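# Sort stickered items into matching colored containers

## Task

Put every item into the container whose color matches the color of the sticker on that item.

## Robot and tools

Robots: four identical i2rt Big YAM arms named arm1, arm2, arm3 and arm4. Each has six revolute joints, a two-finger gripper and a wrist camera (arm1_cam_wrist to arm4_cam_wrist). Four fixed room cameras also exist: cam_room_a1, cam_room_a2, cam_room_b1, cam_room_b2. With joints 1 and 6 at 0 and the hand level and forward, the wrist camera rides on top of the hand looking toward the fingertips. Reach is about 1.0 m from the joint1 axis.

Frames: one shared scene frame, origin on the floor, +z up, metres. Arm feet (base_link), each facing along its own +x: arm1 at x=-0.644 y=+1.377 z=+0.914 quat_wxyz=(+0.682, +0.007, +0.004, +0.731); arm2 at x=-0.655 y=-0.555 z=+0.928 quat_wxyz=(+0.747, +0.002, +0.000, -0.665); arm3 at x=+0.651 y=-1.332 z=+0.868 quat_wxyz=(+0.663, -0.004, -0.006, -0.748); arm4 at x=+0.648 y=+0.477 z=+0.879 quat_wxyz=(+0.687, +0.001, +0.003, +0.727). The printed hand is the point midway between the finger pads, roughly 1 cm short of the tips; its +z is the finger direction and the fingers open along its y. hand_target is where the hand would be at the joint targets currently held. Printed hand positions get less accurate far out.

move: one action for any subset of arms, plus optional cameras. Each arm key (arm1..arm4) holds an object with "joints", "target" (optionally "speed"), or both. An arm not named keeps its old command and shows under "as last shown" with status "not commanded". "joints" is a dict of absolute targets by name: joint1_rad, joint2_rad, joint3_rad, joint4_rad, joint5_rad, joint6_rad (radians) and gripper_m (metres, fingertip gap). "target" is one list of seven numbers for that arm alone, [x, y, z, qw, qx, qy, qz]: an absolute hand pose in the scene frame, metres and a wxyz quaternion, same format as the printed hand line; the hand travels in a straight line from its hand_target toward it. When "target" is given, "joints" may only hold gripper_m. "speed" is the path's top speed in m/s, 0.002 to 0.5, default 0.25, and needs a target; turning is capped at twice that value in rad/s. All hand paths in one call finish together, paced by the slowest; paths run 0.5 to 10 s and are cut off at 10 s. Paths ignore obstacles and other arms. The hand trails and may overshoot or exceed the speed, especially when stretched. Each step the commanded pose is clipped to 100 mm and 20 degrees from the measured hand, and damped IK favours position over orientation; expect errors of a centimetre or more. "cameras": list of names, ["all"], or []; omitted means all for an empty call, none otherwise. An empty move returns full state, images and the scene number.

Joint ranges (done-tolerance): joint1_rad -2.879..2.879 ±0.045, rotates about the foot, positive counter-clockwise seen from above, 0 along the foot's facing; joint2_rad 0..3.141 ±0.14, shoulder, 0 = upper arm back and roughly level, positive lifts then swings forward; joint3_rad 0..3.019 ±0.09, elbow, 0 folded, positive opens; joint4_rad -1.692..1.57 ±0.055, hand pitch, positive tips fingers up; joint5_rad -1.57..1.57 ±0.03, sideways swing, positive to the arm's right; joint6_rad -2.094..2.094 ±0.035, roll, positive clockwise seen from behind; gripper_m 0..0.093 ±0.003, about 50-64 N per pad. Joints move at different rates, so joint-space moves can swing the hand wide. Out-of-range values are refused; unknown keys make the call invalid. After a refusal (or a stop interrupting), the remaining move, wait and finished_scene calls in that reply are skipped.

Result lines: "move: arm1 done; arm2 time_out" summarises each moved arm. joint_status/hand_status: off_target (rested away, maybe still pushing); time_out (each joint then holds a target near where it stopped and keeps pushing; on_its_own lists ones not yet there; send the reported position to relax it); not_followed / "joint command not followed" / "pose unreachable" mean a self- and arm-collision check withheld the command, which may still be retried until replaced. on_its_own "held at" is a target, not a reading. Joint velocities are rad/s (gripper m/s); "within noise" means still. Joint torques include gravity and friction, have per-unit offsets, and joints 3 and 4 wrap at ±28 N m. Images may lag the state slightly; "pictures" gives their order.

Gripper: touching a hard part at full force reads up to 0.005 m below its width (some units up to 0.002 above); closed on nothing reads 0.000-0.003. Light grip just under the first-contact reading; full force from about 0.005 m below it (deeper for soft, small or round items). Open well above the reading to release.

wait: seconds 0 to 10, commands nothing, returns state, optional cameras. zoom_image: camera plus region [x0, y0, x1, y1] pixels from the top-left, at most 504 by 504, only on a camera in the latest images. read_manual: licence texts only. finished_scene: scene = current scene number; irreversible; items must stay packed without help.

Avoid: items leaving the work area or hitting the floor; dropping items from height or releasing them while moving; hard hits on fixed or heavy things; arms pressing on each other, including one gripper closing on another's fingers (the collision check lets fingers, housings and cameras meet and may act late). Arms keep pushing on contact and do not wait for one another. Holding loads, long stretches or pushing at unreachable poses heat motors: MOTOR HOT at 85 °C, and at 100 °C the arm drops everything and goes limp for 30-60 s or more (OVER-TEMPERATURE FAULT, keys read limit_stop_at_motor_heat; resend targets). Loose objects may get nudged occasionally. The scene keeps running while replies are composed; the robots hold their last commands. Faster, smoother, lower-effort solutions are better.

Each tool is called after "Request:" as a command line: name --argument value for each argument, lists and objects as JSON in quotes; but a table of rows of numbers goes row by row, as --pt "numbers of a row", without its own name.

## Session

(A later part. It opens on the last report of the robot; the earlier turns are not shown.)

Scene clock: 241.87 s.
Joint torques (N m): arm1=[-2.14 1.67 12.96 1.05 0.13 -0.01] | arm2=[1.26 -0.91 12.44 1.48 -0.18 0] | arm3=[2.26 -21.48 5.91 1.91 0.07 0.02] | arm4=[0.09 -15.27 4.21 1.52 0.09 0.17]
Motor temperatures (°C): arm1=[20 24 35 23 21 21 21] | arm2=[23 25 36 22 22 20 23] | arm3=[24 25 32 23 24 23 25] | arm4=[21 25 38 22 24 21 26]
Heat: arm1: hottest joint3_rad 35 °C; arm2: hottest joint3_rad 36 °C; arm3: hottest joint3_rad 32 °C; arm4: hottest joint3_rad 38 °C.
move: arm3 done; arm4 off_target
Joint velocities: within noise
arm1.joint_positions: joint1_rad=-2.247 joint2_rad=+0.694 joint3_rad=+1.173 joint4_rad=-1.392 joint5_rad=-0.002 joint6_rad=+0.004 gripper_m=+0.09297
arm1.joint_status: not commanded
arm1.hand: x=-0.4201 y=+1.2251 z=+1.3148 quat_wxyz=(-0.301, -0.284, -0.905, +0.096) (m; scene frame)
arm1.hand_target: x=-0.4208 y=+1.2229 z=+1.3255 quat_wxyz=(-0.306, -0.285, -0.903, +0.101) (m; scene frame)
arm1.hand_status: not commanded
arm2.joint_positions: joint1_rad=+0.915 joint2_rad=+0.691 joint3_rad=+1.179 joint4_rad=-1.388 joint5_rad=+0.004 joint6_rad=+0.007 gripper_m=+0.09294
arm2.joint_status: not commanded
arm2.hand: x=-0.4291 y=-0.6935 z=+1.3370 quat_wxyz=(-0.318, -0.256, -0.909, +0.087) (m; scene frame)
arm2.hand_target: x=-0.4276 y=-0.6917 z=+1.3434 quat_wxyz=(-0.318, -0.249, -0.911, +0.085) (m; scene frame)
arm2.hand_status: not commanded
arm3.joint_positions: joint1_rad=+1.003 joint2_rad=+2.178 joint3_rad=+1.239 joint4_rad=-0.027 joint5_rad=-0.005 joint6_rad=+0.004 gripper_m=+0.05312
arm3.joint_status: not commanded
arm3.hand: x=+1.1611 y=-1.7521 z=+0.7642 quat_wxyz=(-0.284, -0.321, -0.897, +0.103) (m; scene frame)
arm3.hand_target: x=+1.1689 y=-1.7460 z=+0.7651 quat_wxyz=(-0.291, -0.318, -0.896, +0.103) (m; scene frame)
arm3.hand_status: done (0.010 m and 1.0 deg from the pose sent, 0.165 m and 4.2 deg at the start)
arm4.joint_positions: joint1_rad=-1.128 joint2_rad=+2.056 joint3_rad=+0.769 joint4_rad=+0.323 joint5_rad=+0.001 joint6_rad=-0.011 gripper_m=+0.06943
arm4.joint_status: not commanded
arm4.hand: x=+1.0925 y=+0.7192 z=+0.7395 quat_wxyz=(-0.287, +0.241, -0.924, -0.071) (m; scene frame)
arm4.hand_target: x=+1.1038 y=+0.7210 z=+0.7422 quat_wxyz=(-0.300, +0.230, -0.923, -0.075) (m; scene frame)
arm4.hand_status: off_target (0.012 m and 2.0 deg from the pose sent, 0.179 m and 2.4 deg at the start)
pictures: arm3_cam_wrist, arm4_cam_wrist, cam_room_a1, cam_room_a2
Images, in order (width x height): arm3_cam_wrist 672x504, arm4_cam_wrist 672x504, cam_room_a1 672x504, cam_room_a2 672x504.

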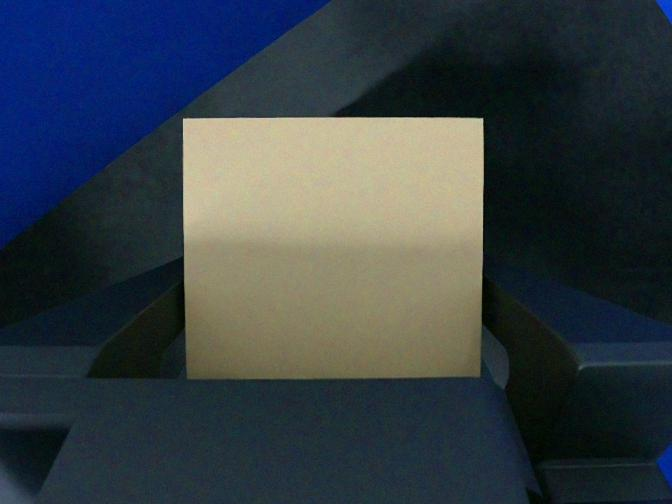

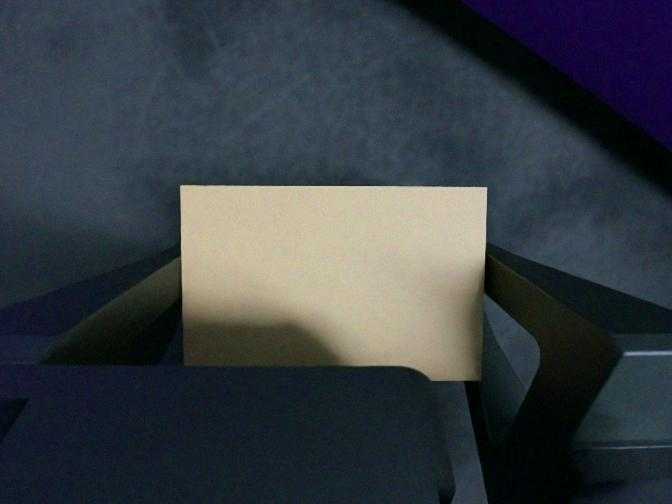

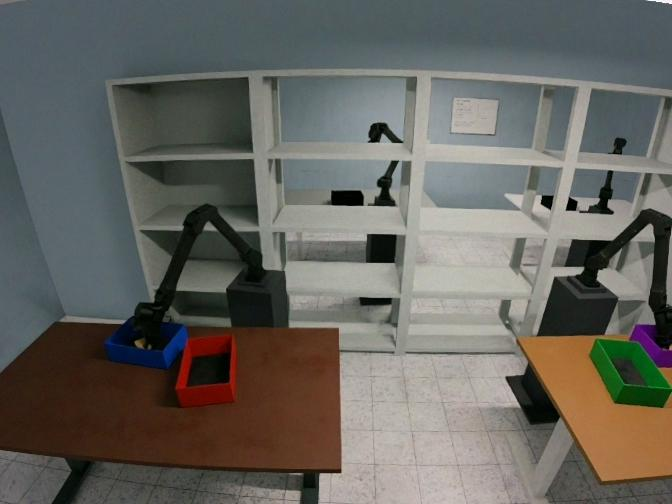

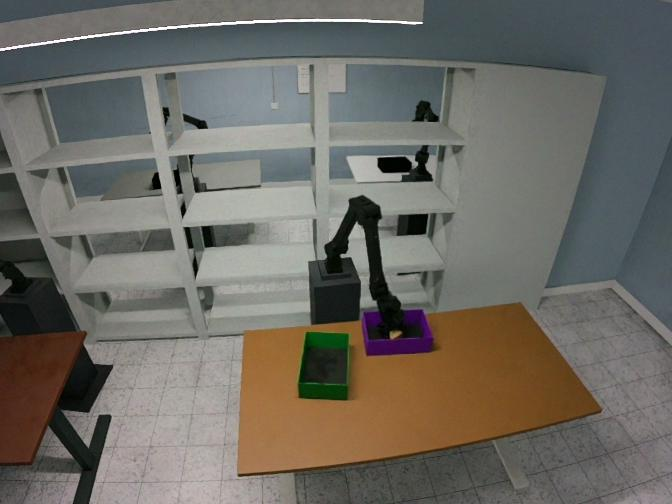

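Request:
move --arm4 '{"target": [1.104, 0.721, 0.738, 0.2998, -0.2301, 0.9229, 0.0747], "speed": 0.08}' --arm3 '{"target": [1.169, -1.746, 0.744, 0.2913, 0.3175, 0.8965, -0.1031], "speed": 0.08}'

Request:
move --arm4 '{"joints": {"gripper_m": 0.093}}' --arm3 '{"joints": {"gripper_m": 0.084}}' --cameras '["arm3_cam_wrist", "arm4_cam_wrist"]'

Scene clock: 246.67 s.
Joint torques (N m): arm1=[-2.43 2.49 12.92 1.13 0.11 0.02] | arm2=[1.2 -0.97 12.44 1.51 -0.18 0.01] | arm3=[2.14 -20.54 6.23 1.94 0.07 0.01] | arm4=[0.26 -14.86 4.4 1.61 0.1 0.19]
Motor temperatures (°C): arm1=[20 24 35 23 21 21 21] | arm2=[23 24 36 22 22 20 23] | arm3=[24 26 32 23 24 23 25] | arm4=[21 25 37 22 24 21 26]
Heat: arm1: hottest joint3_rad 35 °C; arm2: hottest joint3_rad 36 °C; arm3: hottest joint3_rad 32 °C; arm4: hottest joint3_rad 37 °C.
move: arm3 off_target; arm4 done
Joint velocities: within noise
arm1, arm2: as last shown
arm3.joint_positions: joint1_rad=+1.004 joint2_rad=+2.212 joint3_rad=+1.239 joint4_rad=+0.013 joint5_rad=-0.005 joint6_rad=+0.005 gripper_m=+0.05312
arm3.joint_status: not commanded
arm3.hand: x=+1.1612 y=-1.7521 z=+0.7484 quat_wxyz=(-0.287, -0.321, -0.896, +0.104) (m; scene frame)
arm3.hand_target: x=+1.1688 y=-1.7459 z=+0.7442 quat_wxyz=(-0.291, -0.318, -0.896, +0.103) (m; scene frame)
arm3.hand_status: off_target (0.011 m and 0.7 deg from the pose sent, 0.022 m and 1.0 deg at the start)
arm4.joint_positions: joint1_rad=-1.128 joint2_rad=+2.056 joint3_rad=+0.769 joint4_rad=+0.333 joint5_rad=+0.001 joint6_rad=-0.011 gripper_m=+0.06943
arm4.joint_status: not commanded
arm4.hand: x=+1.0943 y=+0.7202 z=+0.7409 quat_wxyz=(-0.292, +0.241, -0.923, -0.072) (m; scene frame)
arm4.hand_target: x=+1.1038 y=+0.7210 z=+0.7382 quat_wxyz=(-0.300, +0.230, -0.923, -0.075) (m; scene frame)
arm4.hand_status: done (0.010 m and 1.5 deg from the pose sent, 0.012 m and 1.9 deg at the start)
pictures: none

Scene clock: 247.20 s.
Joint torques (N m): arm1=[-2.14 1.79 13.07 1.22 0.11 -0.07] | arm2=[1.26 -0.91 12.41 1.48 -0.18 -0.01] | arm3=[2.2 -20.25 6.24 1.84 0.07 0.02] | arm4=[0.26 -14.92 4.51 1.51 0.11 0.17]
Motor temperatures (°C): arm1=[20 24 35 23 21 21 21] | arm2=[23 24 36 22 22 20 23] | arm3=[24 26 31 23 24 23 25] | arm4=[21 25 37 22 24 21 26]
Heat: arm1: hottest joint3_rad 35 °C; arm2: hottest joint3_rad 36 °C; arm3: hottest joint3_rad 31 °C; arm4: hottest joint3_rad 37 °C.
move: arm3 done; arm4 done
Joint velocities: within noise
arm1, arm2: as last shown
arm3.joint_positions: joint1_rad=+1.004 joint2_rad=+2.212 joint3_rad=+1.239 joint4_rad=+0.014 joint5_rad=-0.005 joint6_rad=+0.005 gripper_m=+0.08397
arm3.joint_status: all done
arm3.hand: x=+1.1614 y=-1.7522 z=+0.7486 quat_wxyz=(-0.287, -0.321, -0.896, +0.104) (m; scene frame)
arm3.hand_target: x=+1.1688 y=-1.7459 z=+0.7442 quat_wxyz=(-0.291, -0.317, -0.897, +0.103) (m; scene frame)
arm3.hand_status: not commanded
arm4.joint_positions: joint1_rad=-1.128 joint2_rad=+2.056 joint3_rad=+0.769 joint4_rad=+0.334 joint5_rad=+0.001 joint6_rad=-0.010 gripper_m=+0.09291
arm4.joint_status: all done
arm4.hand: x=+1.0946 y=+0.7204 z=+0.7411 quat_wxyz=(-0.293, +0.240, -0.923, -0.072) (m; scene frame)
arm4.hand_target: x=+1.1038 y=+0.7210 z=+0.7383 quat_wxyz=(-0.300, +0.230, -0.923, -0.075) (m; scene frame)
arm4.hand_status: not commanded
pictures: arm3_cam_wrist, arm4_cam_wrist
Images, in order (width x height): arm3_cam_wrist 672x504, arm4_cam_wrist 672x504.

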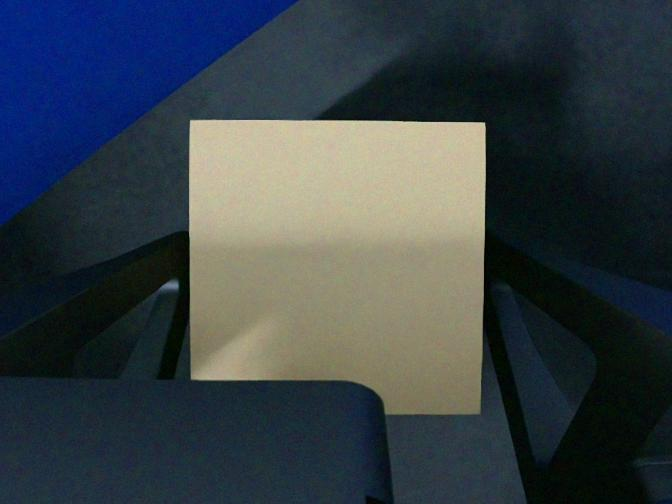

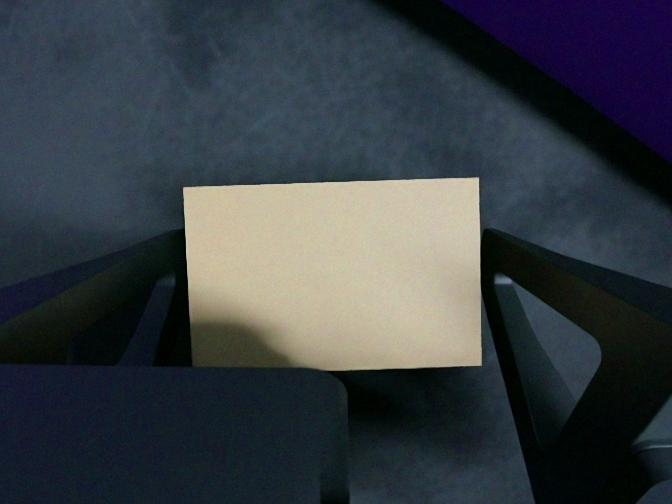

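Request:
move --arm4 '{"target": [1.090, 0.717, 0.95, 0.2998, -0.2301, 0.9229, 0.0747], "speed": 0.2}' --arm3 '{"target": [1.160, -1.748, 0.98, 0.2913, 0.3175, 0.8965, -0.1031], "speed": 0.2}' --cameras '["arm3_cam_wrist", "arm4_cam_wrist", "cam_room_a1", "cam_room_a2"]'

Scene clock: 252.67 s.
Joint torques (N m): arm1=[-2.43 1.96 13.01 1.05 0.07 -0.04] | arm2=[1.26 -0.85 12.41 1.51 -0.19 0] | arm3=[1.08 -18.78 11.92 0.8 -0.09 -0.12] | arm4=[0.79 -12.69 9.96 0.5 0.24 0.2]
Motor temperatures (°C): arm1=[20 24 35 23 21 21 21] | arm2=[23 24 36 22 22 20 23] | arm3=[24 26 31 23 24 23 24] | arm4=[21 25 36 22 24 21 26]
Heat: arm1: hottest joint3_rad 35 °C; arm2: hottest joint3_rad 36 °C; arm3: hottest joint3_rad 31 °C; arm4: hottest joint3_rad 36 °C.
move: arm3 off_target; arm4 off_target
Joint velocities: within noise
arm1, arm2: as last shown
arm3.joint_positions: joint1_rad=+1.004 joint2_rad=+1.800 joint3_rad=+1.285 joint4_rad=-0.468 joint5_rad=-0.011 joint6_rad=+0.005 gripper_m=+0.08397
arm3.joint_status: not commanded
arm3.hand: x=+1.1494 y=-1.7383 z=+0.9634 quat_wxyz=(-0.278, -0.322, -0.900, +0.098) (m; scene frame)
arm3.hand_target: x=+1.1594 y=-1.7476 z=+0.9803 quat_wxyz=(-0.292, -0.317, -0.896, +0.103) (m; scene frame)
arm3.hand_status: off_target (0.022 m and 1.7 deg from the pose sent, 0.232 m and 0.7 deg at the start)
arm4.joint_positions: joint1_rad=-1.128 joint2_rad=+1.488 joint3_rad=+0.768 joint4_rad=-0.246 joint5_rad=+0.002 joint6_rad=-0.004 gripper_m=+0.09291
arm4.joint_status: not commanded
arm4.hand: x=+1.0755 y=+0.7098 z=+0.9337 quat_wxyz=(-0.286, +0.238, -0.925, -0.071) (m; scene frame)
arm4.hand_target: x=+1.0893 y=+0.7168 z=+0.9502 quat_wxyz=(-0.300, +0.230, -0.923, -0.075) (m; scene frame)
arm4.hand_status: off_target (0.023 m and 1.9 deg from the pose sent, 0.209 m and 1.5 deg at the start)
pictures: arm3_cam_wrist, arm4_cam_wrist, cam_room_a1, cam_room_a2
Images, in order (width x height): arm3_cam_wrist 672x504, arm4_cam_wrist 672x504, cam_room_a1 672x504, cam_room_a2 672x504.

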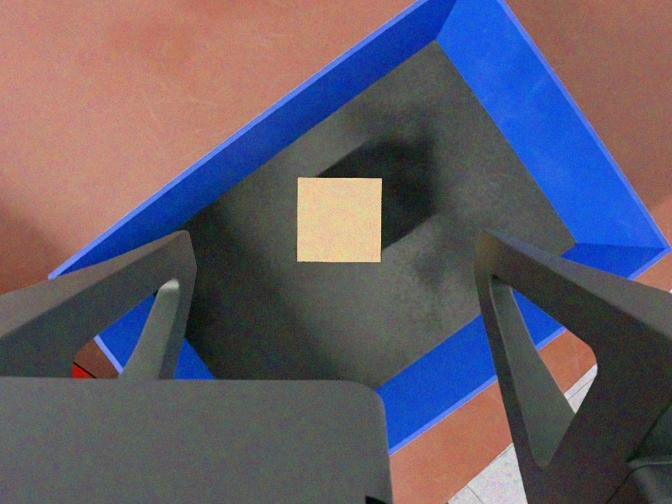

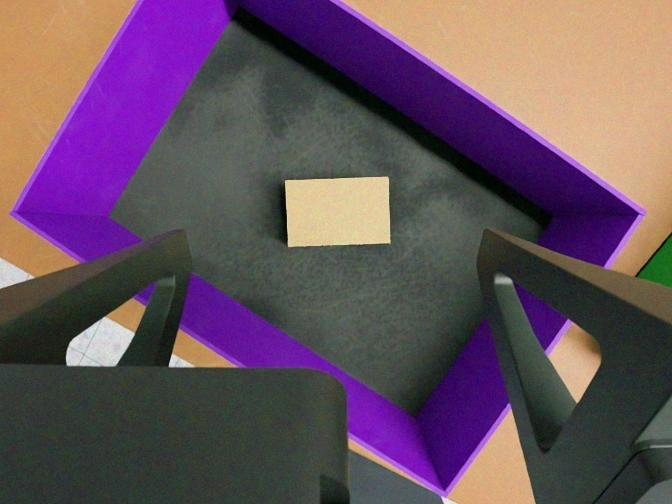

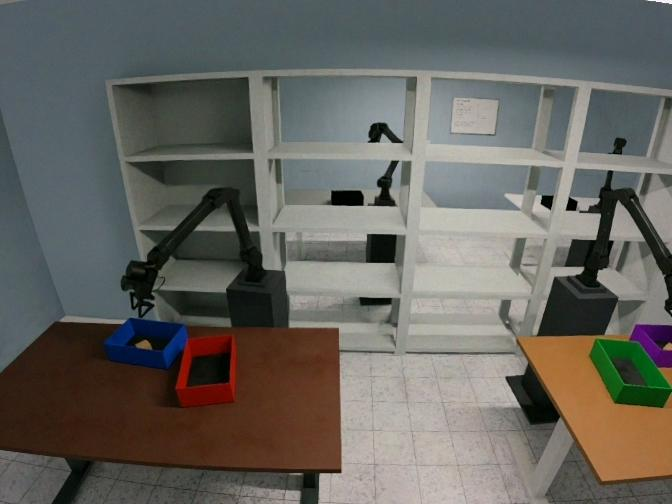

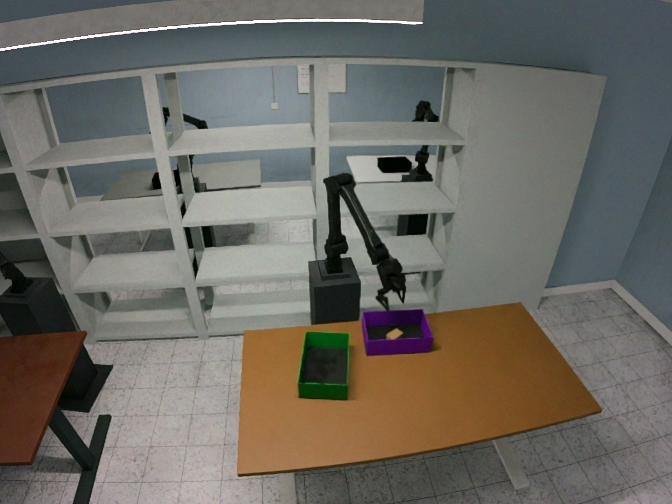

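Both items are inside the right containers and no arm is holding them.

Request:
finished_scene --scene 3

The scene is finished: the task was done.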